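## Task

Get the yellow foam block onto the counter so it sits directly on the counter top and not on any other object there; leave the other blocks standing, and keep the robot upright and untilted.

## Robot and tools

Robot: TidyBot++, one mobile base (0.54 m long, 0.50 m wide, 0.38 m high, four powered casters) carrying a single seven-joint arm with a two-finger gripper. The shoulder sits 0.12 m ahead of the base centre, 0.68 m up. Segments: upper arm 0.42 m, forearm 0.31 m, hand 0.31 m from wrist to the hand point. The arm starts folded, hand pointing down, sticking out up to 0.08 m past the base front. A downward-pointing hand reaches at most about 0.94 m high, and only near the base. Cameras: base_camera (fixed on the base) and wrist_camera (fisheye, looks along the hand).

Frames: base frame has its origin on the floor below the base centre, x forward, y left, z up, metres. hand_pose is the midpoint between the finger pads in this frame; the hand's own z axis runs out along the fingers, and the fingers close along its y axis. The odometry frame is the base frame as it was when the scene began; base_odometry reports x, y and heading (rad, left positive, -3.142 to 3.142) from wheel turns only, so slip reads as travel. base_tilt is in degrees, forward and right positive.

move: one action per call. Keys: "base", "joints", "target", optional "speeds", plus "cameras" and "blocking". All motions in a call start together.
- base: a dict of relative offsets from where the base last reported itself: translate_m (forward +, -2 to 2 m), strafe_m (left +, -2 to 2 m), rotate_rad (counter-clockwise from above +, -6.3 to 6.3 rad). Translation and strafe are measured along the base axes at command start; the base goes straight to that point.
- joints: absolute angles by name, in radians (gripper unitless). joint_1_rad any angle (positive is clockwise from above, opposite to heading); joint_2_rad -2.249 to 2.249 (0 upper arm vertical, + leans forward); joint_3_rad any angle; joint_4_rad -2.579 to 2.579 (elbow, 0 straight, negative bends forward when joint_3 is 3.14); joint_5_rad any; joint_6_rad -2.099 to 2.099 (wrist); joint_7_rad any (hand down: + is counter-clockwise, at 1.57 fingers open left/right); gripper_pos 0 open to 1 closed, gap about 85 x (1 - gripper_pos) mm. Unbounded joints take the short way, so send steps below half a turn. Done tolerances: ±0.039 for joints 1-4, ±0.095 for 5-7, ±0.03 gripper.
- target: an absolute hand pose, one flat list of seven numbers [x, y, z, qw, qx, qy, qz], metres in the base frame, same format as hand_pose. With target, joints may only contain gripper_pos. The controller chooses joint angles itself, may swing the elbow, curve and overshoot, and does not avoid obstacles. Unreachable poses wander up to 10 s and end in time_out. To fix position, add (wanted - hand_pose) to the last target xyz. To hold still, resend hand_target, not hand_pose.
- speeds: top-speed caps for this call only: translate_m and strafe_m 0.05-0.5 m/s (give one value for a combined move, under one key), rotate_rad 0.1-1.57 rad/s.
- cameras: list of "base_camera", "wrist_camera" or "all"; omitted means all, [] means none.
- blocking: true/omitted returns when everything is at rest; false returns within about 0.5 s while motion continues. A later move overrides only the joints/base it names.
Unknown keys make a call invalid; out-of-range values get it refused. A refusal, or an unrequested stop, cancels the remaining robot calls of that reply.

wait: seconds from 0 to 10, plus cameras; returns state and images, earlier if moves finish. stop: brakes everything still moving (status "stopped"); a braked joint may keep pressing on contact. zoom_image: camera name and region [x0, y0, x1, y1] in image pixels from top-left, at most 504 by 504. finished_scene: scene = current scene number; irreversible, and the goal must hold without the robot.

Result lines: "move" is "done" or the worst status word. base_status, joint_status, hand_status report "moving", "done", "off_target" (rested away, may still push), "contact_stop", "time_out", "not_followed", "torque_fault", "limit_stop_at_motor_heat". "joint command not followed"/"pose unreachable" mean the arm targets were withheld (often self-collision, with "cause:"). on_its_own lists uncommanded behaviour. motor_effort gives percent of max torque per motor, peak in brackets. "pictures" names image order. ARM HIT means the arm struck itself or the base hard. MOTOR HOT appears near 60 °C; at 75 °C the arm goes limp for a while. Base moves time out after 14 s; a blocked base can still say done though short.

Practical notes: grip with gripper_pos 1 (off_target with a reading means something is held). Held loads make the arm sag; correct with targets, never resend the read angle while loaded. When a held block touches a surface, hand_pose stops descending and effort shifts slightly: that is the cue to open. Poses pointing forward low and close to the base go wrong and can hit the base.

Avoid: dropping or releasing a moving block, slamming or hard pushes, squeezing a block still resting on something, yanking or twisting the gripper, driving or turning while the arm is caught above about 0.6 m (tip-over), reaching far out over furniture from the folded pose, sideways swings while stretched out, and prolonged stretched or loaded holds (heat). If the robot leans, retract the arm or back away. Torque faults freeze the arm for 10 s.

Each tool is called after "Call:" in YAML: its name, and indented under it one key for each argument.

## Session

Call:
move:
  joints: {"joint_1_rad": 0.0, "joint_2_rad": -0.3, "joint_3_rad": 3.14, "joint_4_rad": -1.2, "joint_5_rad": 0.0, "joint_6_rad": -1.0, "joint_7_rad": 1.57}

Call:
move:
  joints: {"joint_1_rad": -1.5}
  cameras: ["wrist_camera"]

Call:
move:
  joints: {"joint_1_rad": -3.0}
  cameras: ["wrist_camera"]

Call:
move:
  joints: {"joint_1_rad": 1.7}
  cameras: ["wrist_camera"]

Scene clock: 2.60 s.
move: done
base_odometry: x=+0.000 y=+0.000 heading=+0.000
base_tilt: forward=-0.2 right=-0.5
base_status: not commanded
joint_positions: joint_1_rad=+0.001 joint_2_rad=-0.301 joint_3_rad=+3.167 joint_4_rad=-1.208 joint_5_rad=+0.037 joint_6_rad=-0.937 joint_7_rad=+1.524 gripper_pos=+0.000
joint_status: all done
motor_effort: joint_1_rad=+0(2) joint_2_rad=-7(10) joint_3_rad=+0(1) joint_4_rad=+20(24) joint_5_rad=+1(2) joint_6_rad=+9(10) joint_7_rad=-1(2)
hand_pose: x=+0.5415 y=-0.0227 z=+1.1933 quat_wxyz=(+0.009, +0.796, -0.031, +0.604) (m; base frame)
hand_target: x=+0.5355 y=+0.0022 z=+1.1785 quat_wxyz=(+0.000, +0.813, +0.000, +0.582) (m; base frame)
hand_status: not commanded
pictures: base_camera, wrist_camera
camera_calibration:
wrist_camera: T_world_to_cam=[[-0.0999635, -0.994952, -0.00885091, 0.0369887], [-0.300779, 0.0386963, -0.952909, 1.35302], [0.948441, -0.0925939, -0.303128, -0.0160754], [0, 0, 0, 1]] pos_world=[0.425903, -0.0170433, 1.28476]

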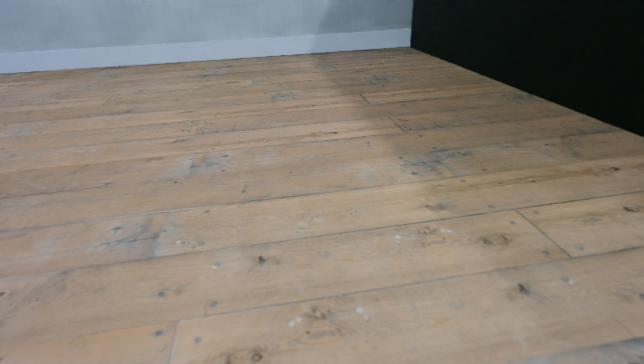

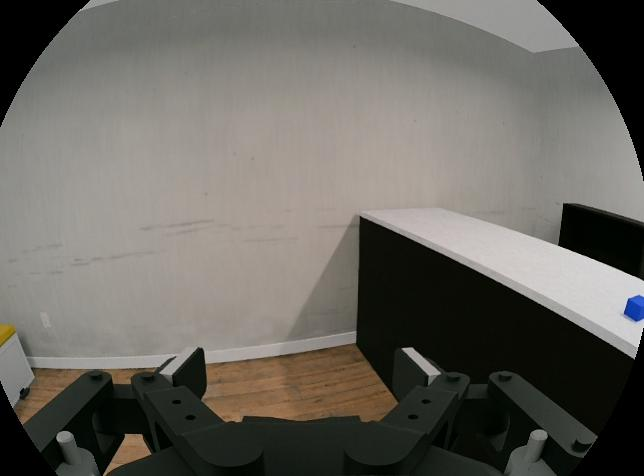

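Scene clock: 5.33 s.
move: done
base_odometry: x=+0.000 y=+0.000 heading=+0.000
base_tilt: forward=-0.2 right=-0.5
base_status: not commanded
joint_positions: joint_1_rad=-1.488 joint_2_rad=-0.301 joint_3_rad=+3.163 joint_4_rad=-1.208 joint_5_rad=+0.037 joint_6_rad=-0.937 joint_7_rad=+1.524 gripper_pos=+0.000
joint_status: all done
motor_effort: joint_1_rad=-1(2) joint_2_rad=-7(8) joint_3_rad=+0(2) joint_4_rad=+20(21) joint_5_rad=+1(2) joint_6_rad=+9(9) joint_7_rad=-1(1)
hand_pose: x=+0.1733 y=+0.4195 z=+1.1933 quat_wxyz=(-0.403, +0.605, +0.518, +0.450) (m; base frame)
hand_target: x=+0.1462 y=+0.4156 z=+1.1785 quat_wxyz=(-0.397, +0.595, +0.555, +0.425) (m; base frame)
hand_status: not commanded
pictures: wrist_camera
camera_calibration:
wrist_camera: T_world_to_cam=[[0.984387, -0.175866, -0.00736749, -0.0930575], [-0.0602097, -0.297094, -0.952948, 1.32438], [0.165402, 0.938513, -0.303044, 0.0771337], [0, 0, 0, 1]] pos_world=[0.158587, 0.304709, 1.28476]

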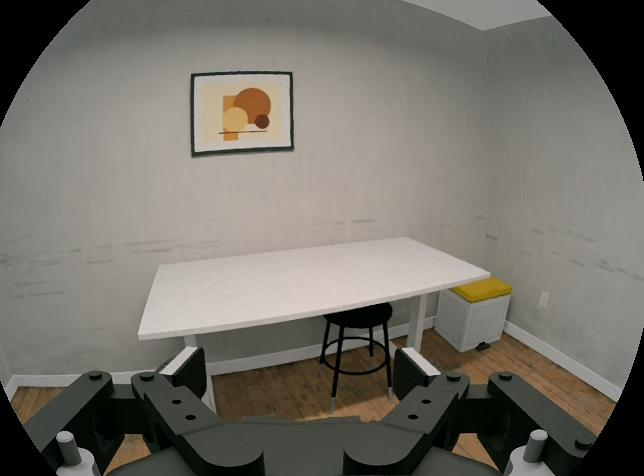

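Scene clock: 8.07 s.
move: done
base_odometry: x=+0.000 y=+0.000 heading=+0.000
base_tilt: forward=-0.2 right=-0.5
base_status: not commanded
joint_positions: joint_1_rad=-2.988 joint_2_rad=-0.301 joint_3_rad=+3.161 joint_4_rad=-1.208 joint_5_rad=+0.037 joint_6_rad=-0.937 joint_7_rad=+1.524 gripper_pos=+0.000
joint_status: all done
motor_effort: joint_1_rad=-1(2) joint_2_rad=-6(8) joint_3_rad=+1(2) joint_4_rad=+20(21) joint_5_rad=+1(2) joint_6_rad=+9(9) joint_7_rad=-1(1)
hand_pose: x=-0.2958 y=+0.0828 z=+1.1933 quat_wxyz=(-0.602, +0.089, +0.792, +0.054) (m; base frame)
hand_target: x=-0.2936 y=+0.0566 z=+1.1785 quat_wxyz=(-0.580, +0.057, +0.811, +0.041) (m; base frame)
hand_status: not commanded
pictures: wrist_camera
camera_calibration:
wrist_camera: T_world_to_cam=[[0.243368, 0.96991, -0.00681822, -0.00523978], [0.292335, -0.0800511, -0.95296, 1.28241], [-0.924831, 0.229926, -0.30302, 0.206941], [0, 0, 0, 1]] pos_world=[-0.182232, 0.0601591, 1.28476]

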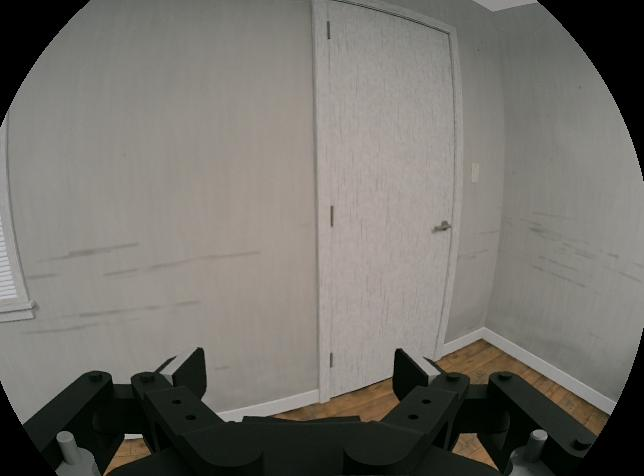

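Scene clock: 10.87 s.
move: done
base_odometry: x=+0.000 y=+0.000 heading=+0.000
base_tilt: forward=-0.2 right=-0.4
base_status: not commanded
joint_positions: joint_1_rad=-4.571 joint_2_rad=-0.301 joint_3_rad=+3.160 joint_4_rad=-1.208 joint_5_rad=+0.037 joint_6_rad=-0.937 joint_7_rad=+1.524 gripper_pos=+0.000
joint_status: all done
motor_effort: joint_1_rad=+0(2) joint_2_rad=-6(7) joint_3_rad=+0(2) joint_4_rad=+20(21) joint_5_rad=+1(2) joint_6_rad=+9(9) joint_7_rad=-1(1)
hand_pose: x=+0.0419 y=-0.4159 z=+1.1933 quat_wxyz=(-0.461, -0.501, +0.619, -0.390) (m; base frame)
hand_target: x=+0.0675 y=-0.4133 z=+1.1785 quat_wxyz=(-0.437, -0.537, +0.611, -0.384) (m; base frame)
hand_status: not commanded
pictures: wrist_camera
camera_calibration:
wrist_camera: T_world_to_cam=[[-0.973101, 0.230289, -0.00646191, 0.139256], [0.0757839, 0.29349, -0.952953, 1.30817], [-0.217558, -0.92781, -0.303048, 0.122847], [0, 0, 0, 1]] pos_world=[0.0630977, -0.302027, 1.28476]

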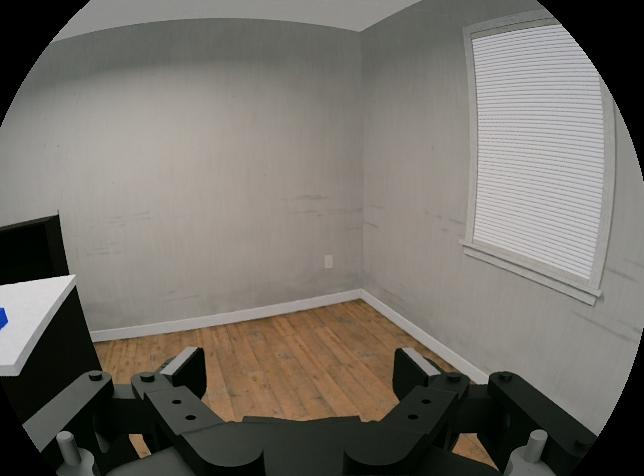

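Call:
move:
  base: {"translate_m": 0.087, "strafe_m": -1.528, "rotate_rad": 0.3}
  joints: {"joint_1_rad": 0.0}

Scene clock: 61.50 s.
move: done
base_odometry: x=+0.087 y=-1.528 heading=+0.301
base_tilt: forward=-0.2 right=-0.4
base_status: done
joint_positions: joint_1_rad=-6.272 joint_2_rad=-0.303 joint_3_rad=+3.157 joint_4_rad=-1.208 joint_5_rad=+0.037 joint_6_rad=-0.938 joint_7_rad=+1.524 gripper_pos=+0.000
joint_status: all done
motor_effort: joint_1_rad=-1(2) joint_2_rad=-6(8) joint_3_rad=+1(2) joint_4_rad=+21(21) joint_5_rad=+1(2) joint_6_rad=+9(9) joint_7_rad=-1(1)
hand_pose: x=+0.5401 y=-0.0210 z=+1.1944 quat_wxyz=(-0.010, -0.796, +0.030, -0.605) (m; base frame)
hand_target: x=+0.5355 y=+0.0022 z=+1.1785 quat_wxyz=(+0.000, -0.813, +0.000, -0.582) (m; base frame)
hand_status: not commanded
pictures: base_camera, wrist_camera
camera_calibration:
wrist_camera: T_world_to_cam=[[-0.0997322, -0.994996, -0.00598209, 0.0350452], [-0.298892, 0.0356924, -0.953619, 1.35328], [0.949061, -0.0933185, -0.300956, -0.0171938], [0, 0, 0, 1]] pos_world=[0.424298, -0.0150364, 1.28555]

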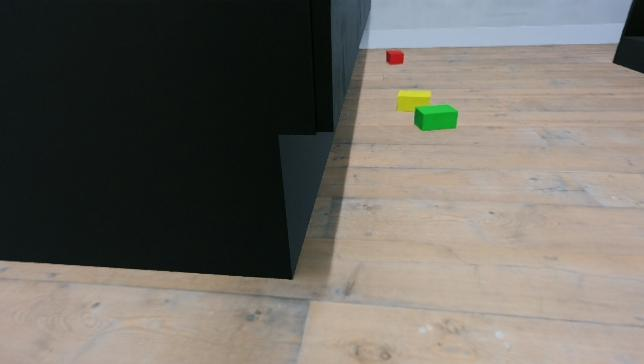

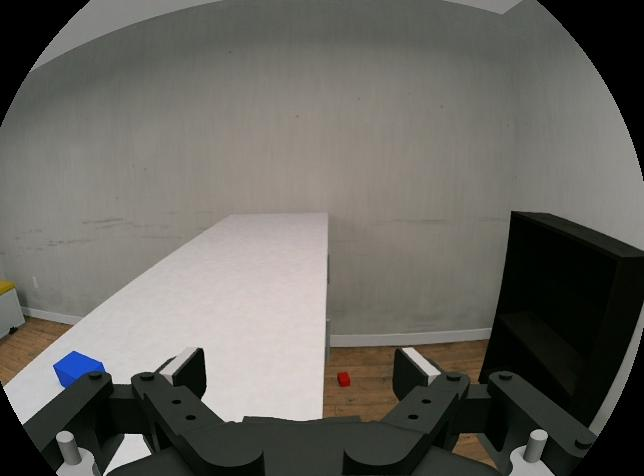

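Call:
zoom_image:
  camera: "base_camera"
  region: [370, 40, 480, 150]

Scaled by 4.582.

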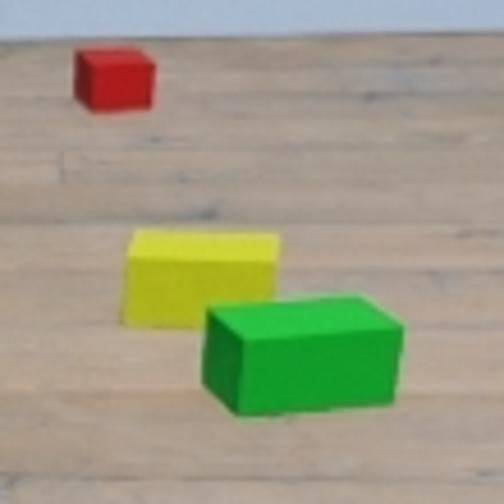

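Call:
move:
  base: {"translate_m": 0.229, "strafe_m": -0.604, "rotate_rad": 1.393}
  cameras: ["base_camera"]

Call:
move:
  base: {"strafe_m": -0.95}
  joints: {"joint_1_rad": 0.0, "joint_2_rad": -0.3, "joint_4_rad": -2.45, "joint_6_rad": -0.95, "joint_7_rad": 1.57}

Scene clock: 146.47 s.
move: done
base_odometry: x=+0.485 y=-2.037 heading=+1.695
base_tilt: forward=-0.2 right=-0.4
base_status: done
joint_positions: joint_1_rad=-6.276 joint_2_rad=-0.307 joint_3_rad=+3.156 joint_4_rad=-1.207 joint_5_rad=+0.037 joint_6_rad=-0.938 joint_7_rad=+1.524 gripper_pos=+0.000
joint_status: not commanded
motor_effort: joint_1_rad=-1(2) joint_2_rad=-6(8) joint_3_rad=+1(2) joint_4_rad=+20(21) joint_5_rad=+0(2) joint_6_rad=+9(9) joint_7_rad=-1(1)
hand_pose: x=+0.5382 y=-0.0190 z=+1.1962 quat_wxyz=(-0.009, -0.794, +0.029, -0.607) (m; base frame)
hand_target: x=+0.5355 y=+0.0022 z=+1.1785 quat_wxyz=(+0.000, -0.813, +0.000, -0.582) (m; base frame)
hand_status: not commanded
pictures: base_camera

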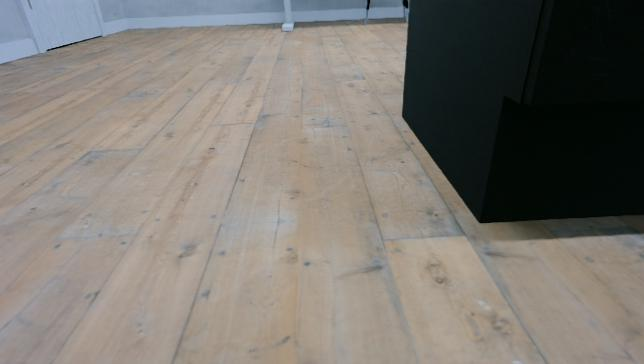

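Scene clock: 149.73 s.
move: done
base_odometry: x=+1.428 y=-1.920 heading=+1.694
base_tilt: forward=-0.2 right=-0.4
base_status: done
joint_positions: joint_1_rad=-6.276 joint_2_rad=-0.307 joint_3_rad=+3.155 joint_4_rad=-2.429 joint_5_rad=+0.036 joint_6_rad=-0.938 joint_7_rad=+1.524 gripper_pos=+0.000
joint_status: all done
motor_effort: joint_1_rad=+0(1) joint_2_rad=-2(9) joint_3_rad=+1(3) joint_4_rad=+16(23) joint_5_rad=+1(2) joint_6_rad=+1(9) joint_7_rad=-1(2)
hand_pose: x=+0.2848 y=-0.0107 z=+0.6080 quat_wxyz=(-0.013, -0.999, +0.023, -0.040) (m; base frame)
hand_target: x=+0.2707 y=+0.0015 z=+0.6007 quat_wxyz=(+0.000, -1.000, +0.000, -0.021) (m; base frame)
hand_status: not commanded
pictures: base_camera, wrist_camera
camera_calibration:
wrist_camera: T_world_to_cam=[[-0.0463345, -0.996811, 0.0649741, -0.0420258], [-0.997935, 0.0432934, -0.0474559, 0.365663], [0.0444916, -0.0670387, -0.996758, 0.730527], [0, 0, 0, 1]] pos_world=[0.330458, -0.00874898, 0.748242]

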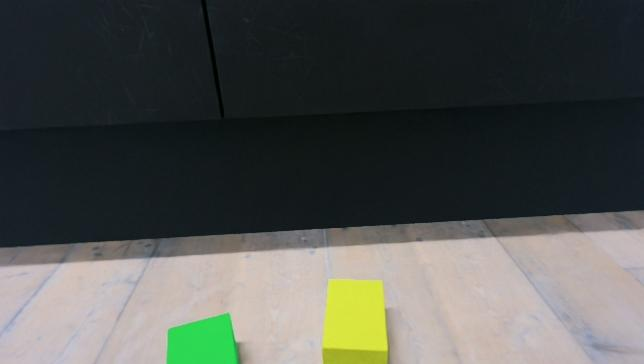

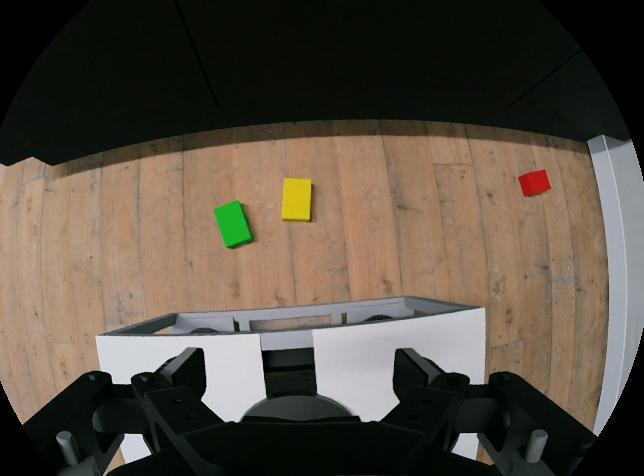

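Call:
move:
  target: [0.48, -0.02, 0.32, 0.0076, 0.9838, -0.0429, 0.1734]
  cameras: []

Call:
move:
  target: [0.50, -0.03, 0.15, 0.0076, 0.9838, -0.0429, 0.1734]

Scene clock: 177.90 s.
move: done
base_odometry: x=+1.428 y=-1.920 heading=+1.694
base_tilt: forward=-0.1 right=-0.4
base_status: not commanded
joint_positions: joint_1_rad=-6.267 joint_2_rad=+0.969 joint_3_rad=+3.155 joint_4_rad=-2.446 joint_5_rad=+0.036 joint_6_rad=+0.610 joint_7_rad=+1.524 gripper_pos=+0.000
joint_status: not commanded
motor_effort: joint_1_rad=-1(1) joint_2_rad=-28(28) joint_3_rad=+0(1) joint_4_rad=-1(17) joint_5_rad=+0(3) joint_6_rad=+3(4) joint_7_rad=-1(1)
hand_pose: x=+0.4838 y=-0.0047 z=+0.3235 quat_wxyz=(+0.004, -0.986, +0.017, -0.168) (m; base frame)
hand_target: x=+0.4800 y=-0.0200 z=+0.3200 quat_wxyz=(-0.008, -0.984, +0.043, -0.173) (m; base frame)
hand_status: done (0.016 m and 3.3 deg from the pose sent, 0.348 m and 15.5 deg at the start)
pictures: none
No camera images: "cameras" was empty.

Scene clock: 179.57 s.
move: done
base_odometry: x=+1.428 y=-1.920 heading=+1.694
base_tilt: forward=-0.2 right=-0.5
base_status: not commanded
joint_positions: joint_1_rad=-6.233 joint_2_rad=+1.449 joint_3_rad=+3.155 joint_4_rad=-2.160 joint_5_rad=+0.036 joint_6_rad=+0.768 joint_7_rad=+1.524 gripper_pos=+0.000
joint_status: not commanded
motor_effort: joint_1_rad=-1(1) joint_2_rad=-30(32) joint_3_rad=+0(1) joint_4_rad=-5(5) joint_5_rad=+1(2) joint_6_rad=+3(4) joint_7_rad=-1(1)
hand_pose: x=+0.4867 y=-0.0165 z=+0.1547 quat_wxyz=(+0.004, -0.988, +0.033, -0.150) (m; base frame)
hand_target: x=+0.5000 y=-0.0300 z=+0.1500 quat_wxyz=(-0.008, -0.984, +0.043, -0.173) (m; base frame)
hand_status: done (0.020 m and 3.3 deg from the pose sent, 0.176 m and 3.3 deg at the start)
pictures: base_camera, wrist_camera
camera_calibration:
wrist_camera: T_world_to_cam=[[-0.0721763, -0.997116, 0.0234735, 0.00993238], [-0.962727, 0.0634977, -0.262917, 0.562393], [0.260668, -0.0415749, -0.964533, 0.159522], [0, 0, 0, 1]] pos_world=[0.500566, -0.0191748, 0.301494]

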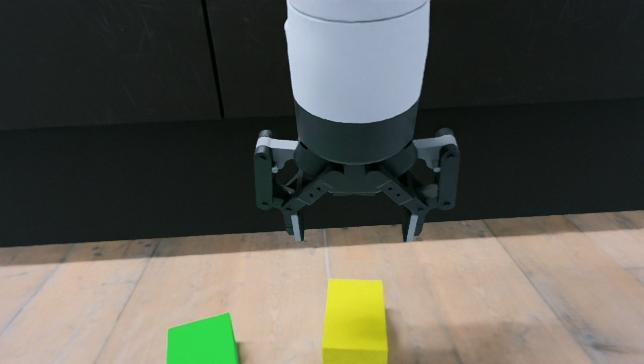

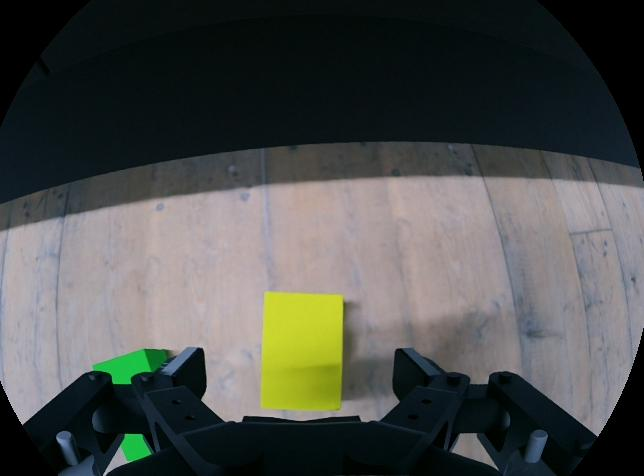

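Call:
move:
  target: [0.501, -0.031, 0.085, 0.0101, 0.9831, -0.0575, 0.1733]

Scene clock: 206.80 s.
move: done
base_odometry: x=+1.428 y=-1.920 heading=+1.694
base_tilt: forward=-0.2 right=-0.4
base_status: not commanded
joint_positions: joint_1_rad=-6.233 joint_2_rad=+1.610 joint_3_rad=+3.155 joint_4_rad=-2.004 joint_5_rad=+0.034 joint_6_rad=+0.772 joint_7_rad=+1.524 gripper_pos=+0.000
joint_status: not commanded
motor_effort: joint_1_rad=+0(1) joint_2_rad=-30(33) joint_3_rad=-1(1) joint_4_rad=-5(5) joint_5_rad=+1(2) joint_6_rad=+3(4) joint_7_rad=-1(1)
hand_pose: x=+0.4877 y=-0.0173 z=+0.0879 quat_wxyz=(+0.003, -0.988, +0.033, -0.149) (m; base frame)
hand_target: x=+0.5010 y=-0.0310 z=+0.0850 quat_wxyz=(-0.010, -0.983, +0.058, -0.173) (m; base frame)
hand_status: done (0.019 m and 4.3 deg from the pose sent, 0.073 m and 4.3 deg at the start)
pictures: base_camera, wrist_camera
camera_calibration:
wrist_camera: T_world_to_cam=[[-0.0725942, -0.997054, 0.0247836, 0.0108974], [-0.963022, 0.0636087, -0.261808, 0.545918], [0.25946, -0.0428729, -0.964802, 0.095396], [0, 0, 0, 1]] pos_world=[0.501771, -0.0197699, 0.234694]

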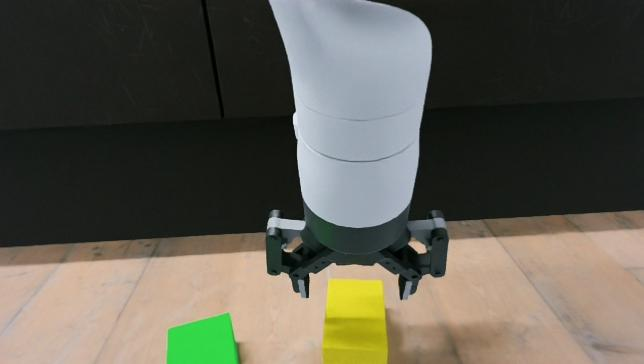

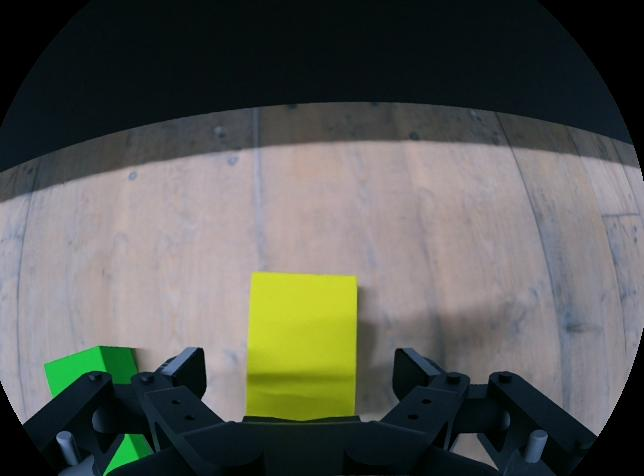

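Call:
move:
  target: [0.501, -0.031, 0.055, 0.0101, 0.9831, -0.0575, 0.1733]
  cameras: []

Call:
move:
  target: [0.501, -0.031, 0.033, 0.0101, 0.9831, -0.0575, 0.1733]

Scene clock: 237.90 s.
move: done
base_odometry: x=+1.428 y=-1.920 heading=+1.694
base_tilt: forward=-0.2 right=-0.4
base_status: not commanded
joint_positions: joint_1_rad=-6.233 joint_2_rad=+1.674 joint_3_rad=+3.155 joint_4_rad=-1.922 joint_5_rad=+0.034 joint_6_rad=+0.772 joint_7_rad=+1.524 gripper_pos=+0.000
joint_status: not commanded
motor_effort: joint_1_rad=-1(1) joint_2_rad=-30(32) joint_3_rad=+0(1) joint_4_rad=-4(6) joint_5_rad=+1(2) joint_6_rad=+3(4) joint_7_rad=-1(1)
hand_pose: x=+0.4963 y=-0.0177 z=+0.0601 quat_wxyz=(+0.003, -0.987, +0.032, -0.158) (m; base frame)
hand_target: x=+0.5010 y=-0.0310 z=+0.0550 quat_wxyz=(-0.010, -0.983, +0.058, -0.173) (m; base frame)
hand_status: done (0.015 m and 3.7 deg from the pose sent, 0.038 m and 4.3 deg at the start)
pictures: none
No camera images: "cameras" was empty.

Scene clock: 238.73 s.
move: done
base_odometry: x=+1.428 y=-1.920 heading=+1.694
base_tilt: forward=-0.2 right=-0.4
base_status: not commanded
joint_positions: joint_1_rad=-6.233 joint_2_rad=+1.722 joint_3_rad=+3.155 joint_4_rad=-1.861 joint_5_rad=+0.034 joint_6_rad=+0.772 joint_7_rad=+1.524 gripper_pos=+0.000
joint_status: not commanded
motor_effort: joint_1_rad=-1(1) joint_2_rad=-31(32) joint_3_rad=-1(1) joint_4_rad=-4(5) joint_5_rad=+1(2) joint_6_rad=+4(4) joint_7_rad=-1(1)
hand_pose: x=+0.5014 y=-0.0180 z=+0.0396 quat_wxyz=(+0.003, -0.986, +0.032, -0.165) (m; base frame)
hand_target: x=+0.5010 y=-0.0310 z=+0.0330 quat_wxyz=(-0.010, -0.983, +0.058, -0.173) (m; base frame)
hand_status: done (0.015 m and 3.5 deg from the pose sent, 0.031 m and 3.7 deg at the start)
pictures: base_camera, wrist_camera
camera_calibration:
wrist_camera: T_world_to_cam=[[-0.0715737, -0.997149, 0.0238783, 0.0119959], [-0.954424, 0.0615135, -0.292045, 0.543355], [0.289744, -0.0436927, -0.956106, 0.0297068], [0, 0, 0, 1]] pos_world=[0.510842, -0.020164, 0.186801]

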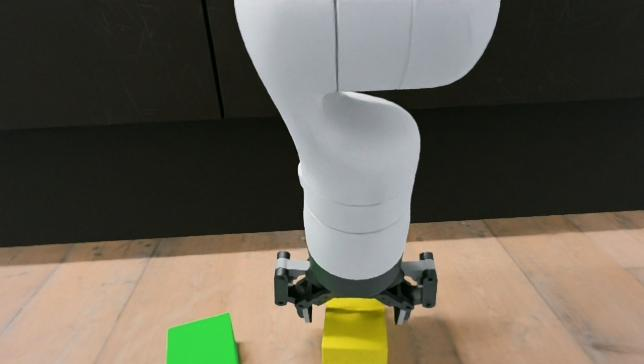

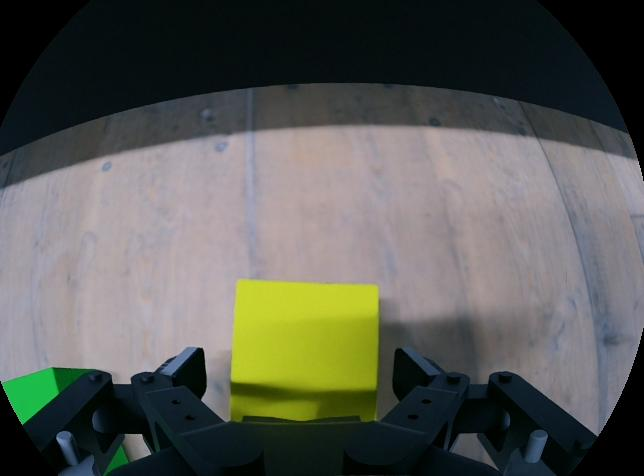

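Call:
move:
  target: [0.488, -0.031, 0.031, 0.0101, 0.9831, -0.0575, 0.1733]
  cameras: []

Call:
move:
  joints: {"gripper_pos": 0.45}

Scene clock: 248.70 s.
move: done
base_odometry: x=+1.428 y=-1.920 heading=+1.694
base_tilt: forward=-0.2 right=-0.4
base_status: not commanded
joint_positions: joint_1_rad=-6.233 joint_2_rad=+1.740 joint_3_rad=+3.155 joint_4_rad=-1.867 joint_5_rad=+0.034 joint_6_rad=+0.805 joint_7_rad=+1.524 gripper_pos=+0.000
joint_status: not commanded
motor_effort: joint_1_rad=-1(1) joint_2_rad=-30(31) joint_3_rad=+0(1) joint_4_rad=-5(5) joint_5_rad=+1(2) joint_6_rad=+3(4) joint_7_rad=-1(1)
hand_pose: x=+0.4963 y=-0.0176 z=+0.0365 quat_wxyz=(+0.004, -0.985, +0.032, -0.169) (m; base frame)
hand_target: x=+0.4880 y=-0.0310 z=+0.0310 quat_wxyz=(-0.010, -0.983, +0.058, -0.173) (m; base frame)
hand_status: done (0.017 m and 3.3 deg from the pose sent, 0.021 m and 3.5 deg at the start)
pictures: none
No camera images: "cameras" was empty.

Scene clock: 249.57 s.
move: off_target
base_odometry: x=+1.428 y=-1.920 heading=+1.694
base_tilt: forward=-0.2 right=-0.4
base_status: not commanded
joint_positions: joint_1_rad=-6.233 joint_2_rad=+1.737 joint_3_rad=+3.155 joint_4_rad=-1.873 joint_5_rad=+0.034 joint_6_rad=+0.807 joint_7_rad=+1.524 gripper_pos=+0.409
joint_status: gripper_pos off_target (ended at +0.409, target +0.450)
motor_effort: joint_1_rad=+0(1) joint_2_rad=-27(31) joint_3_rad=+0(2) joint_4_rad=-5(6) joint_5_rad=+1(1) joint_6_rad=+2(4) joint_7_rad=-1(1)
hand_pose: x=+0.4948 y=-0.0175 z=+0.0378 quat_wxyz=(+0.004, -0.985, +0.032, -0.168) (m; base frame)
hand_target: x=+0.4880 y=-0.0310 z=+0.0310 quat_wxyz=(-0.010, -0.983, +0.058, -0.173) (m; base frame)
hand_status: not commanded
pictures: base_camera, wrist_camera
camera_calibration:
wrist_camera: T_world_to_cam=[[-0.0724825, -0.997111, 0.0227079, 0.0124565], [-0.952259, 0.0624163, -0.298842, 0.53562], [0.296562, -0.0432846, -0.954032, 0.0264334], [0, 0, 0, 1]] pos_world=[0.503113, -0.0198668, 0.185001]

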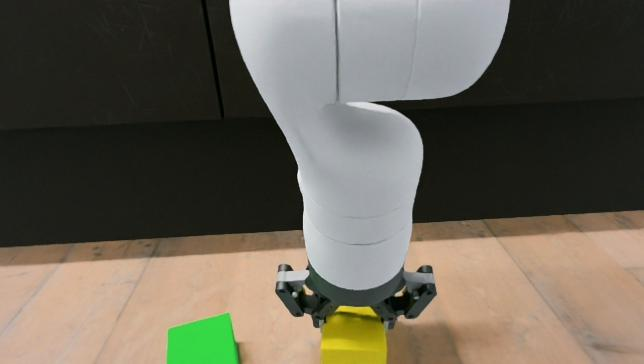

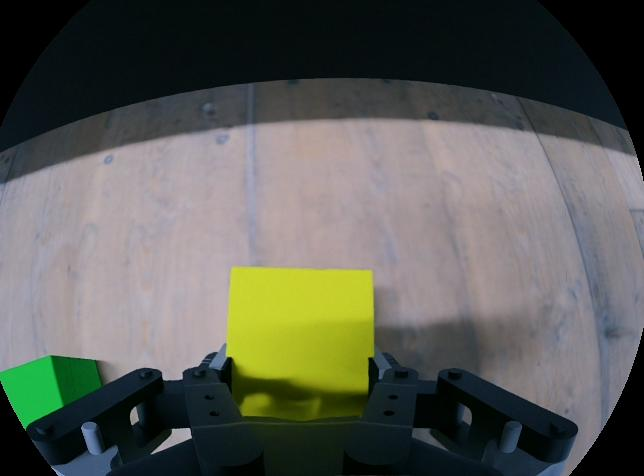

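Call:
move:
  target: [0.488, -0.031, 0.10, 0.0101, 0.9831, -0.0575, 0.1733]
  joints: {"gripper_pos": 0.55}
  cameras: []

Call:
move:
  target: [0.46, -0.02, 0.28, 0.0101, 0.9831, -0.0575, 0.1733]
  cameras: ["wrist_camera"]

Call:
move:
  joints: {"joint_1_rad": 0.0, "joint_2_rad": -0.3, "joint_3_rad": 3.14, "joint_4_rad": -2.45, "joint_5_rad": 0.0, "joint_6_rad": -0.95, "joint_7_rad": 1.57}
  cameras: []

Call:
move:
  joints: {"joint_1_rad": 0.0, "joint_2_rad": -0.1, "joint_3_rad": 3.14, "joint_4_rad": -0.85, "joint_5_rad": 0.0, "joint_6_rad": -1.95, "joint_7_rad": 1.57}
  base: {"strafe_m": -0.30}

Scene clock: 276.90 s.
move: off_target
base_odometry: x=+1.428 y=-1.920 heading=+1.694
base_tilt: forward=-0.2 right=-0.5
base_status: not commanded
joint_positions: joint_1_rad=-6.233 joint_2_rad=+1.601 joint_3_rad=+3.155 joint_4_rad=-2.038 joint_5_rad=+0.034 joint_6_rad=+0.821 joint_7_rad=+1.524 gripper_pos=+0.409
joint_status: gripper_pos off_target (ended at +0.409, target +0.550)
motor_effort: joint_1_rad=+0(1) joint_2_rad=-31(32) joint_3_rad=-1(1) joint_4_rad=-5(6) joint_5_rad=+1(1) joint_6_rad=+4(4) joint_7_rad=-1(1)
hand_pose: x=+0.4885 y=-0.0171 z=+0.0977 quat_wxyz=(+0.004, -0.986, +0.033, -0.161) (m; base frame)
hand_target: x=+0.4880 y=-0.0310 z=+0.1000 quat_wxyz=(-0.010, -0.983, +0.058, -0.173) (m; base frame)
hand_status: done (0.014 m and 3.5 deg from the pose sent, 0.064 m and 3.4 deg at the start)
pictures: none
No camera images: "cameras" was empty.

Scene clock: 279.23 s.
move: done
base_odometry: x=+1.428 y=-1.920 heading=+1.694
base_tilt: forward=-0.2 right=-0.4
base_status: not commanded
joint_positions: joint_1_rad=-6.262 joint_2_rad=+1.163 joint_3_rad=+3.159 joint_4_rad=-2.466 joint_5_rad=+0.014 joint_6_rad=+0.821 joint_7_rad=+1.518 gripper_pos=+0.409
joint_status: not commanded
motor_effort: joint_1_rad=+0(1) joint_2_rad=-27(33) joint_3_rad=+0(1) joint_4_rad=-5(6) joint_5_rad=+1(2) joint_6_rad=+4(4) joint_7_rad=+0(1)
hand_pose: x=+0.4600 y=-0.0116 z=+0.2766 quat_wxyz=(-0.002, -0.986, +0.033, -0.166) (m; base frame)
hand_target: x=+0.4600 y=-0.0200 z=+0.2800 quat_wxyz=(-0.010, -0.983, +0.058, -0.173) (m; base frame)
hand_status: done (0.009 m and 3.1 deg from the pose sent, 0.185 m and 3.5 deg at the start)
pictures: wrist_camera
camera_calibration:
wrist_camera: T_world_to_cam=[[-0.0756838, -0.996594, 0.0327619, 0.00912562], [-0.953339, 0.0626905, -0.295323, 0.573118], [0.292263, -0.0535843, -0.954836, 0.267007], [0, 0, 0, 1]] pos_world=[0.46903, -0.0125271, 0.423903]

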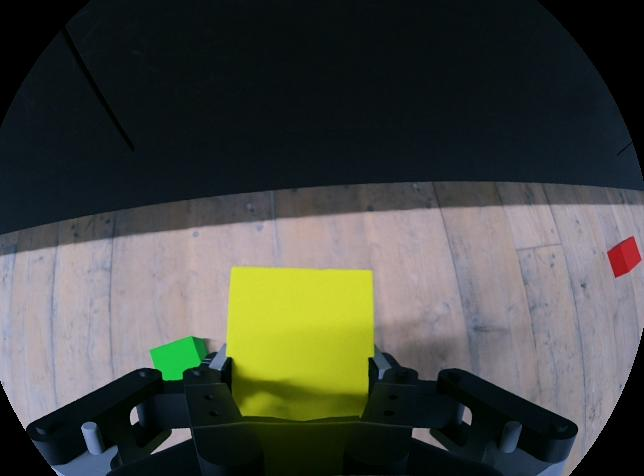

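Scene clock: 282.37 s.
move: done
base_odometry: x=+1.428 y=-1.920 heading=+1.694
base_tilt: forward=-0.2 right=-0.4
base_status: not commanded
joint_positions: joint_1_rad=-6.270 joint_2_rad=-0.291 joint_3_rad=+3.159 joint_4_rad=-2.463 joint_5_rad=+0.014 joint_6_rad=-0.892 joint_7_rad=+1.518 gripper_pos=+0.409
joint_status: all done
motor_effort: joint_1_rad=+0(2) joint_2_rad=-3(31) joint_3_rad=+0(2) joint_4_rad=+16(17) joint_5_rad=+2(2) joint_6_rad=+1(4) joint_7_rad=-1(2)
hand_pose: x=+0.2814 y=-0.0065 z=+0.5967 quat_wxyz=(-0.003, -0.999, +0.037, -0.039) (m; base frame)
hand_target: x=+0.2707 y=+0.0015 z=+0.6007 quat_wxyz=(+0.000, -1.000, +0.000, -0.021) (m; base frame)
hand_status: not commanded
pictures: none
No camera images: "cameras" was empty.

Scene clock: 285.20 s.
move: done
base_odometry: x=+1.726 y=-1.883 heading=+1.694
base_tilt: forward=-0.2 right=-0.4
base_status: done
joint_positions: joint_1_rad=-6.273 joint_2_rad=-0.120 joint_3_rad=+3.159 joint_4_rad=-0.862 joint_5_rad=+0.014 joint_6_rad=-1.888 joint_7_rad=+1.518 gripper_pos=+0.409
joint_status: all done
motor_effort: joint_1_rad=+0(2) joint_2_rad=-9(11) joint_3_rad=+0(2) joint_4_rad=+16(22) joint_5_rad=+1(3) joint_6_rad=+5(6) joint_7_rad=-1(2)
hand_pose: x=+0.4333 y=-0.0123 z=+1.0598 quat_wxyz=(-0.002, -0.967, +0.043, -0.253) (m; base frame)
hand_target: x=+0.4243 y=+0.0019 z=+1.0491 quat_wxyz=(+0.000, -0.976, +0.000, -0.219) (m; base frame)
hand_status: not commanded
pictures: base_camera, wrist_camera
camera_calibration:
wrist_camera: T_world_to_cam=[[-0.100913, -0.9947, 0.0197043, 0.00558728], [-0.884747, 0.080665, -0.459037, 0.922975], [0.455015, -0.0637562, -0.888198, 0.881213], [0, 0, 0, 1]] pos_world=[0.416199, -0.0127114, 1.20626]

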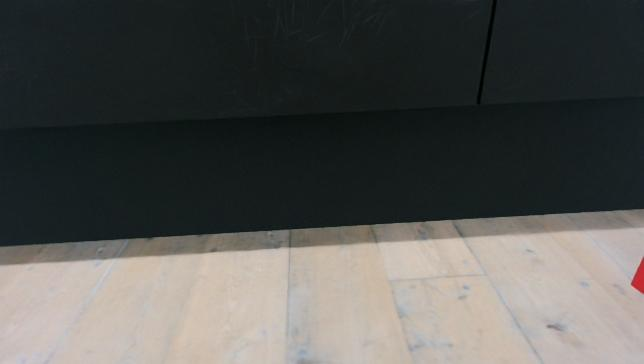

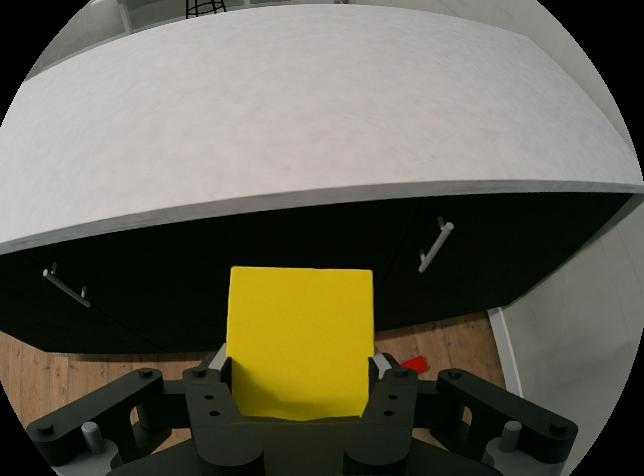

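Call:
move:
  base: {"translate_m": 0.255}
  speeds: {"translate_m": 0.25}
  cameras: []

Call:
move:
  joints: {"joint_2_rad": 0.0, "joint_6_rad": -1.79}
  cameras: []

Call:
move:
  joints: {"joint_2_rad": 0.07}
  cameras: ["wrist_camera"]

Scene clock: 337.37 s.
move: done
base_odometry: x=+1.695 y=-1.630 heading=+1.694
base_tilt: forward=-0.2 right=-0.5
base_status: done
joint_positions: joint_1_rad=-6.273 joint_2_rad=-0.103 joint_3_rad=+3.159 joint_4_rad=-0.861 joint_5_rad=+0.014 joint_6_rad=-1.894 joint_7_rad=+1.518 gripper_pos=+0.409
joint_status: not commanded
motor_effort: joint_1_rad=-1(2) joint_2_rad=-9(13) joint_3_rad=+1(1) joint_4_rad=+16(17) joint_5_rad=+1(2) joint_6_rad=+5(6) joint_7_rad=-1(1)
hand_pose: x=+0.4381 y=-0.0123 z=+1.0540 quat_wxyz=(-0.002, -0.969, +0.043, -0.242) (m; base frame)
hand_target: x=+0.4243 y=+0.0019 z=+1.0491 quat_wxyz=(+0.000, -0.976, +0.000, -0.219) (m; base frame)
hand_status: not commanded
pictures: none
No camera images: "cameras" was empty.

Scene clock: 338.37 s.
move: done
base_odometry: x=+1.695 y=-1.630 heading=+1.694
base_tilt: forward=-0.2 right=-0.5
base_status: not commanded
joint_positions: joint_1_rad=-6.273 joint_2_rad=-0.004 joint_3_rad=+3.159 joint_4_rad=-0.858 joint_5_rad=+0.014 joint_6_rad=-1.824 joint_7_rad=+1.518 gripper_pos=+0.409
joint_status: all done
motor_effort: joint_1_rad=+0(1) joint_2_rad=-15(18) joint_3_rad=-1(1) joint_4_rad=+17(18) joint_5_rad=+1(2) joint_6_rad=+5(6) joint_7_rad=-1(1)
hand_pose: x=+0.4938 y=-0.0133 z=+1.0306 quat_wxyz=(-0.003, -0.972, +0.042, -0.230) (m; base frame)
hand_target: x=+0.5048 y=+0.0020 z=+1.0371 quat_wxyz=(+0.000, -0.969, +0.000, -0.248) (m; base frame)
hand_status: not commanded
pictures: none
No camera images: "cameras" was empty.

Scene clock: 339.30 s.
move: done
base_odometry: x=+1.695 y=-1.630 heading=+1.694
base_tilt: forward=-0.1 right=-0.5
base_status: not commanded
joint_positions: joint_1_rad=-6.273 joint_2_rad=+0.061 joint_3_rad=+3.159 joint_4_rad=-0.857 joint_5_rad=+0.014 joint_6_rad=-1.824 joint_7_rad=+1.518 gripper_pos=+0.409
joint_status: all done
motor_effort: joint_1_rad=-1(1) joint_2_rad=-17(20) joint_3_rad=+0(1) joint_4_rad=+18(18) joint_5_rad=+1(2) joint_6_rad=+4(5) joint_7_rad=-1(1)
hand_pose: x=+0.5156 y=-0.0136 z=+1.0060 quat_wxyz=(-0.004, -0.979, +0.042, -0.199) (m; base frame)
hand_target: x=+0.5287 y=+0.0020 z=+1.0092 quat_wxyz=(+0.000, -0.977, +0.000, -0.214) (m; base frame)
hand_status: not commanded
pictures: wrist_camera
camera_calibration:
wrist_camera: T_world_to_cam=[[-0.0974985, -0.994739, 0.0314496, 0.0000847255], [-0.930293, 0.0798628, -0.358018, 0.89305], [0.353623, -0.0641635, -0.933185, 0.893476], [0, 0, 0, 1]] pos_world=[0.514854, -0.0139087, 1.1535]

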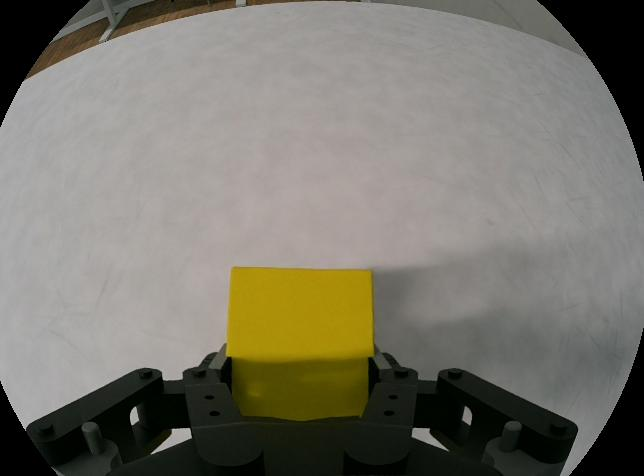

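Call:
move:
  joints: {"joint_2_rad": 0.105}
  cameras: []

Call:
move:
  joints: {"joint_2_rad": 0.125}
  cameras: []

Call:
move:
  joints: {"joint_2_rad": 0.14}
  cameras: ["wrist_camera"]

Scene clock: 352.67 s.
move: done
base_odometry: x=+1.695 y=-1.630 heading=+1.694
base_tilt: forward=-0.2 right=-0.4
base_status: not commanded
joint_positions: joint_1_rad=-6.273 joint_2_rad=+0.090 joint_3_rad=+3.159 joint_4_rad=-0.857 joint_5_rad=+0.014 joint_6_rad=-1.824 joint_7_rad=+1.518 gripper_pos=+0.409
joint_status: all done
motor_effort: joint_1_rad=+0(1) joint_2_rad=-18(20) joint_3_rad=+0(1) joint_4_rad=+18(18) joint_5_rad=+1(2) joint_6_rad=+4(4) joint_7_rad=-1(1)
hand_pose: x=+0.5247 y=-0.0136 z=+0.9946 quat_wxyz=(-0.005, -0.982, +0.042, -0.185) (m; base frame)
hand_target: x=+0.5399 y=+0.0020 z=+0.9947 quat_wxyz=(+0.000, -0.980, +0.000, -0.197) (m; base frame)
hand_status: not commanded
pictures: none
No camera images: "cameras" was empty.

Scene clock: 353.37 s.
move: done
base_odometry: x=+1.695 y=-1.630 heading=+1.694
base_tilt: forward=-0.2 right=-0.4
base_status: not commanded
joint_positions: joint_1_rad=-6.273 joint_2_rad=+0.106 joint_3_rad=+3.159 joint_4_rad=-0.857 joint_5_rad=+0.014 joint_6_rad=-1.824 joint_7_rad=+1.518 gripper_pos=+0.409
joint_status: all done
motor_effort: joint_1_rad=-1(1) joint_2_rad=-19(20) joint_3_rad=+0(1) joint_4_rad=+18(18) joint_5_rad=+1(2) joint_6_rad=+4(4) joint_7_rad=-1(1)
hand_pose: x=+0.5298 y=-0.0137 z=+0.9879 quat_wxyz=(-0.005, -0.983, +0.042, -0.177) (m; base frame)
hand_target: x=+0.5461 y=+0.0020 z=+0.9862 quat_wxyz=(+0.000, -0.982, +0.000, -0.187) (m; base frame)
hand_status: not commanded
pictures: none
No camera images: "cameras" was empty.

Scene clock: 353.93 s.
move: done
base_odometry: x=+1.695 y=-1.630 heading=+1.694
base_tilt: forward=-0.2 right=-0.4
base_status: not commanded
joint_positions: joint_1_rad=-6.273 joint_2_rad=+0.116 joint_3_rad=+3.159 joint_4_rad=-0.856 joint_5_rad=+0.014 joint_6_rad=-1.824 joint_7_rad=+1.518 gripper_pos=+0.409
joint_status: all done
motor_effort: joint_1_rad=+0(1) joint_2_rad=-18(20) joint_3_rad=+0(1) joint_4_rad=+16(18) joint_5_rad=+1(2) joint_6_rad=+4(5) joint_7_rad=-1(1)
hand_pose: x=+0.5331 y=-0.0137 z=+0.9839 quat_wxyz=(-0.005, -0.984, +0.042, -0.172) (m; base frame)
hand_target: x=+0.5506 y=+0.0020 z=+0.9798 quat_wxyz=(+0.000, -0.984, +0.000, -0.180) (m; base frame)
hand_status: not commanded
pictures: wrist_camera
camera_calibration:
wrist_camera: T_world_to_cam=[[-0.0956725, -0.994756, 0.0361685, -0.0033644], [-0.948384, 0.0800558, -0.306852, 0.860671], [0.302347, -0.063659, -0.95107, 0.911694], [0, 0, 0, 1]] pos_world=[0.540277, -0.0142109, 1.13131]

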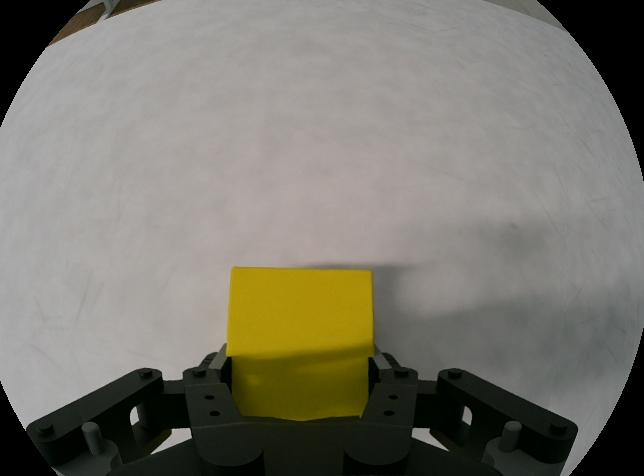

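Call:
move:
  joints: {"joint_2_rad": 0.157}
  cameras: []

Scene clock: 358.97 s.
move: done
base_odometry: x=+1.695 y=-1.630 heading=+1.694
base_tilt: forward=-0.2 right=-0.5
base_status: not commanded
joint_positions: joint_1_rad=-6.273 joint_2_rad=+0.119 joint_3_rad=+3.159 joint_4_rad=-0.853 joint_5_rad=+0.014 joint_6_rad=-1.824 joint_7_rad=+1.518 gripper_pos=+0.409
joint_status: all done
motor_effort: joint_1_rad=-1(1) joint_2_rad=-16(19) joint_3_rad=+0(1) joint_4_rad=+16(17) joint_5_rad=+1(1) joint_6_rad=+5(6) joint_7_rad=-1(1)
hand_pose: x=+0.5342 y=-0.0137 z=+0.9839 quat_wxyz=(-0.005, -0.984, +0.042, -0.172) (m; base frame)
hand_target: x=+0.5556 y=+0.0020 z=+0.9724 quat_wxyz=(+0.000, -0.985, +0.000, -0.171) (m; base frame)
hand_status: not commanded
pictures: none
No camera images: "cameras" was empty.

Call:
move:
  joints: {"joint_2_rad": 0.14, "gripper_pos": 0.39}
  cameras: []

Call:
move:
  joints: {"gripper_pos": 0.35}
  cameras: []

Call:
move:
  joints: {"gripper_pos": 0.32}
  cameras: []

Call:
move:
  joints: {"gripper_pos": 0.28}
  cameras: ["wrist_camera"]

Call:
move:
  joints: {"gripper_pos": 0.0}
  cameras: []

Call:
move:
  joints: {"joint_2_rad": -0.08, "joint_4_rad": -0.78}
  cameras: ["wrist_camera"]

Scene clock: 380.77 s.
move: done
base_odometry: x=+1.695 y=-1.630 heading=+1.694
base_tilt: forward=-0.2 right=-0.4
base_status: not commanded
joint_positions: joint_1_rad=-6.273 joint_2_rad=+0.121 joint_3_rad=+3.159 joint_4_rad=-0.852 joint_5_rad=+0.014 joint_6_rad=-1.824 joint_7_rad=+1.518 gripper_pos=+0.388
joint_status: all done
motor_effort: joint_1_rad=-1(1) joint_2_rad=-16(20) joint_3_rad=+1(1) joint_4_rad=+16(18) joint_5_rad=+1(2) joint_6_rad=+4(5) joint_7_rad=-1(1)
hand_pose: x=+0.5349 y=-0.0138 z=+0.9835 quat_wxyz=(-0.005, -0.984, +0.042, -0.172) (m; base frame)
hand_target: x=+0.5506 y=+0.0020 z=+0.9798 quat_wxyz=(+0.000, -0.984, +0.000, -0.180) (m; base frame)
hand_status: not commanded
pictures: none
No camera images: "cameras" was empty.

Scene clock: 381.20 s.
move: done
base_odometry: x=+1.695 y=-1.630 heading=+1.694
base_tilt: forward=-0.2 right=-0.4
base_status: not commanded
joint_positions: joint_1_rad=-6.273 joint_2_rad=+0.122 joint_3_rad=+3.159 joint_4_rad=-0.852 joint_5_rad=+0.014 joint_6_rad=-1.824 joint_7_rad=+1.518 gripper_pos=+0.349
joint_status: all done
motor_effort: joint_1_rad=+0(1) joint_2_rad=-18(20) joint_3_rad=+0(0) joint_4_rad=+16(18) joint_5_rad=+1(2) joint_6_rad=+4(4) joint_7_rad=-1(1)
hand_pose: x=+0.5352 y=-0.0138 z=+0.9831 quat_wxyz=(-0.005, -0.984, +0.042, -0.171) (m; base frame)
hand_target: x=+0.5506 y=+0.0020 z=+0.9798 quat_wxyz=(+0.000, -0.984, +0.000, -0.180) (m; base frame)
hand_status: not commanded
pictures: none
No camera images: "cameras" was empty.

Scene clock: 381.60 s.
move: done
base_odometry: x=+1.695 y=-1.630 heading=+1.694
base_tilt: forward=-0.2 right=-0.5
base_status: not commanded
joint_positions: joint_1_rad=-6.273 joint_2_rad=+0.123 joint_3_rad=+3.159 joint_4_rad=-0.852 joint_5_rad=+0.014 joint_6_rad=-1.824 joint_7_rad=+1.518 gripper_pos=+0.320
joint_status: all done
motor_effort: joint_1_rad=-1(1) joint_2_rad=-20(21) joint_3_rad=+0(1) joint_4_rad=+17(18) joint_5_rad=+1(2) joint_6_rad=+4(4) joint_7_rad=-1(1)
hand_pose: x=+0.5357 y=-0.0138 z=+0.9825 quat_wxyz=(-0.005, -0.984, +0.042, -0.171) (m; base frame)
hand_target: x=+0.5506 y=+0.0020 z=+0.9798 quat_wxyz=(+0.000, -0.984, +0.000, -0.180) (m; base frame)
hand_status: not commanded
pictures: none
No camera images: "cameras" was empty.

Scene clock: 382.03 s.
move: done
base_odometry: x=+1.695 y=-1.630 heading=+1.694
base_tilt: forward=-0.2 right=-0.5
base_status: not commanded
joint_positions: joint_1_rad=-6.273 joint_2_rad=+0.123 joint_3_rad=+3.159 joint_4_rad=-0.852 joint_5_rad=+0.014 joint_6_rad=-1.824 joint_7_rad=+1.518 gripper_pos=+0.280
joint_status: all done
motor_effort: joint_1_rad=-1(1) joint_2_rad=-20(20) joint_3_rad=-1(1) joint_4_rad=+17(18) joint_5_rad=+1(1) joint_6_rad=+3(4) joint_7_rad=-1(1)
hand_pose: x=+0.5357 y=-0.0138 z=+0.9825 quat_wxyz=(-0.005, -0.984, +0.042, -0.171) (m; base frame)
hand_target: x=+0.5506 y=+0.0020 z=+0.9798 quat_wxyz=(+0.000, -0.984, +0.000, -0.180) (m; base frame)
hand_status: not commanded
pictures: wrist_camera
camera_calibration:
wrist_camera: T_world_to_cam=[[-0.0954773, -0.994763, 0.0364801, -0.00348], [-0.949294, 0.079963, -0.30405, 0.860395], [0.299541, -0.0636602, -0.951957, 0.911884], [0, 0, 0, 1]] pos_world=[0.543289, -0.0142108, 1.12981]

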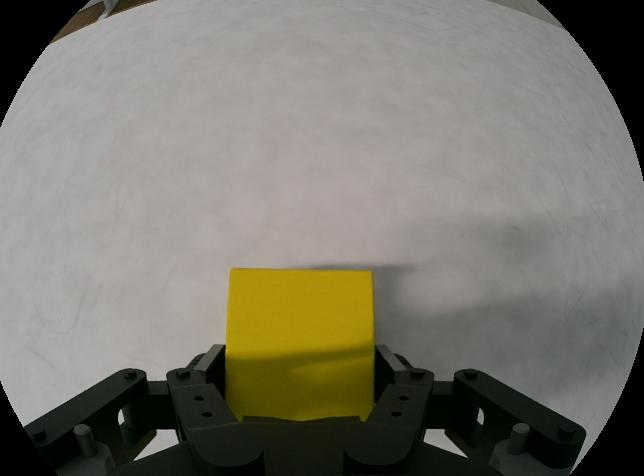

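Scene clock: 382.70 s.
move: done
base_odometry: x=+1.695 y=-1.630 heading=+1.694
base_tilt: forward=-0.1 right=-0.4
base_status: not commanded
joint_positions: joint_1_rad=-6.273 joint_2_rad=+0.123 joint_3_rad=+3.159 joint_4_rad=-0.852 joint_5_rad=+0.014 joint_6_rad=-1.824 joint_7_rad=+1.518 gripper_pos=+0.000
joint_status: all done
motor_effort: joint_1_rad=-1(1) joint_2_rad=-19(20) joint_3_rad=+0(1) joint_4_rad=+17(18) joint_5_rad=+2(2) joint_6_rad=+4(4) joint_7_rad=-1(1)
hand_pose: x=+0.5357 y=-0.0138 z=+0.9825 quat_wxyz=(-0.005, -0.984, +0.042, -0.171) (m; base frame)
hand_target: x=+0.5506 y=+0.0020 z=+0.9798 quat_wxyz=(+0.000, -0.984, +0.000, -0.180) (m; base frame)
hand_status: not commanded
pictures: none
No camera images: "cameras" was empty.

Scene clock: 384.23 s.
move: done
base_odometry: x=+1.695 y=-1.630 heading=+1.694
base_tilt: forward=-0.1 right=-0.4
base_status: not commanded
joint_positions: joint_1_rad=-6.273 joint_2_rad=-0.089 joint_3_rad=+3.159 joint_4_rad=-0.783 joint_5_rad=+0.014 joint_6_rad=-1.824 joint_7_rad=+1.518 gripper_pos=+0.000
joint_status: all done
motor_effort: joint_1_rad=+0(1) joint_2_rad=-10(23) joint_3_rad=+0(1) joint_4_rad=+15(20) joint_5_rad=+1(2) joint_6_rad=+6(6) joint_7_rad=-1(1)
hand_pose: x=+0.4643 y=-0.0131 z=+1.0901 quat_wxyz=(-0.001, -0.951, +0.042, -0.307) (m; base frame)
hand_target: x=+0.4767 y=+0.0020 z=+1.0941 quat_wxyz=(+0.000, -0.947, +0.000, -0.320) (m; base frame)
hand_status: not commanded
pictures: wrist_camera
camera_calibration:
wrist_camera: T_world_to_cam=[[-0.102448, -0.994659, 0.0125476, 0.0158231], [-0.827254, 0.0781875, -0.556361, 1.04376], [0.552408, -0.0673784, -0.830846, 0.786257], [0, 0, 0, 1]] pos_world=[0.430744, -0.012894, 1.23377]

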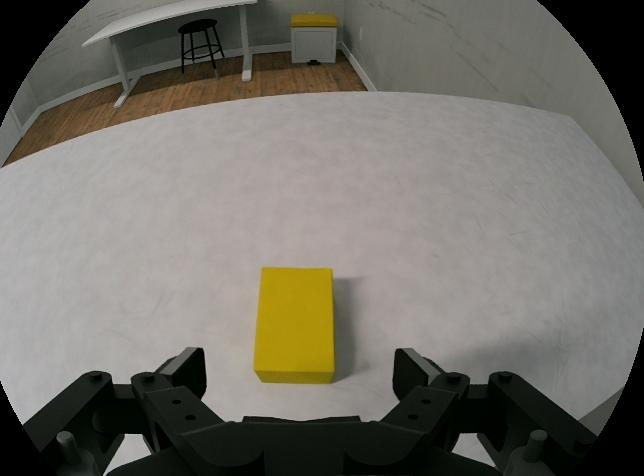

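Call:
finished_scene:
  scene: 3

The scene is finished: the task was done.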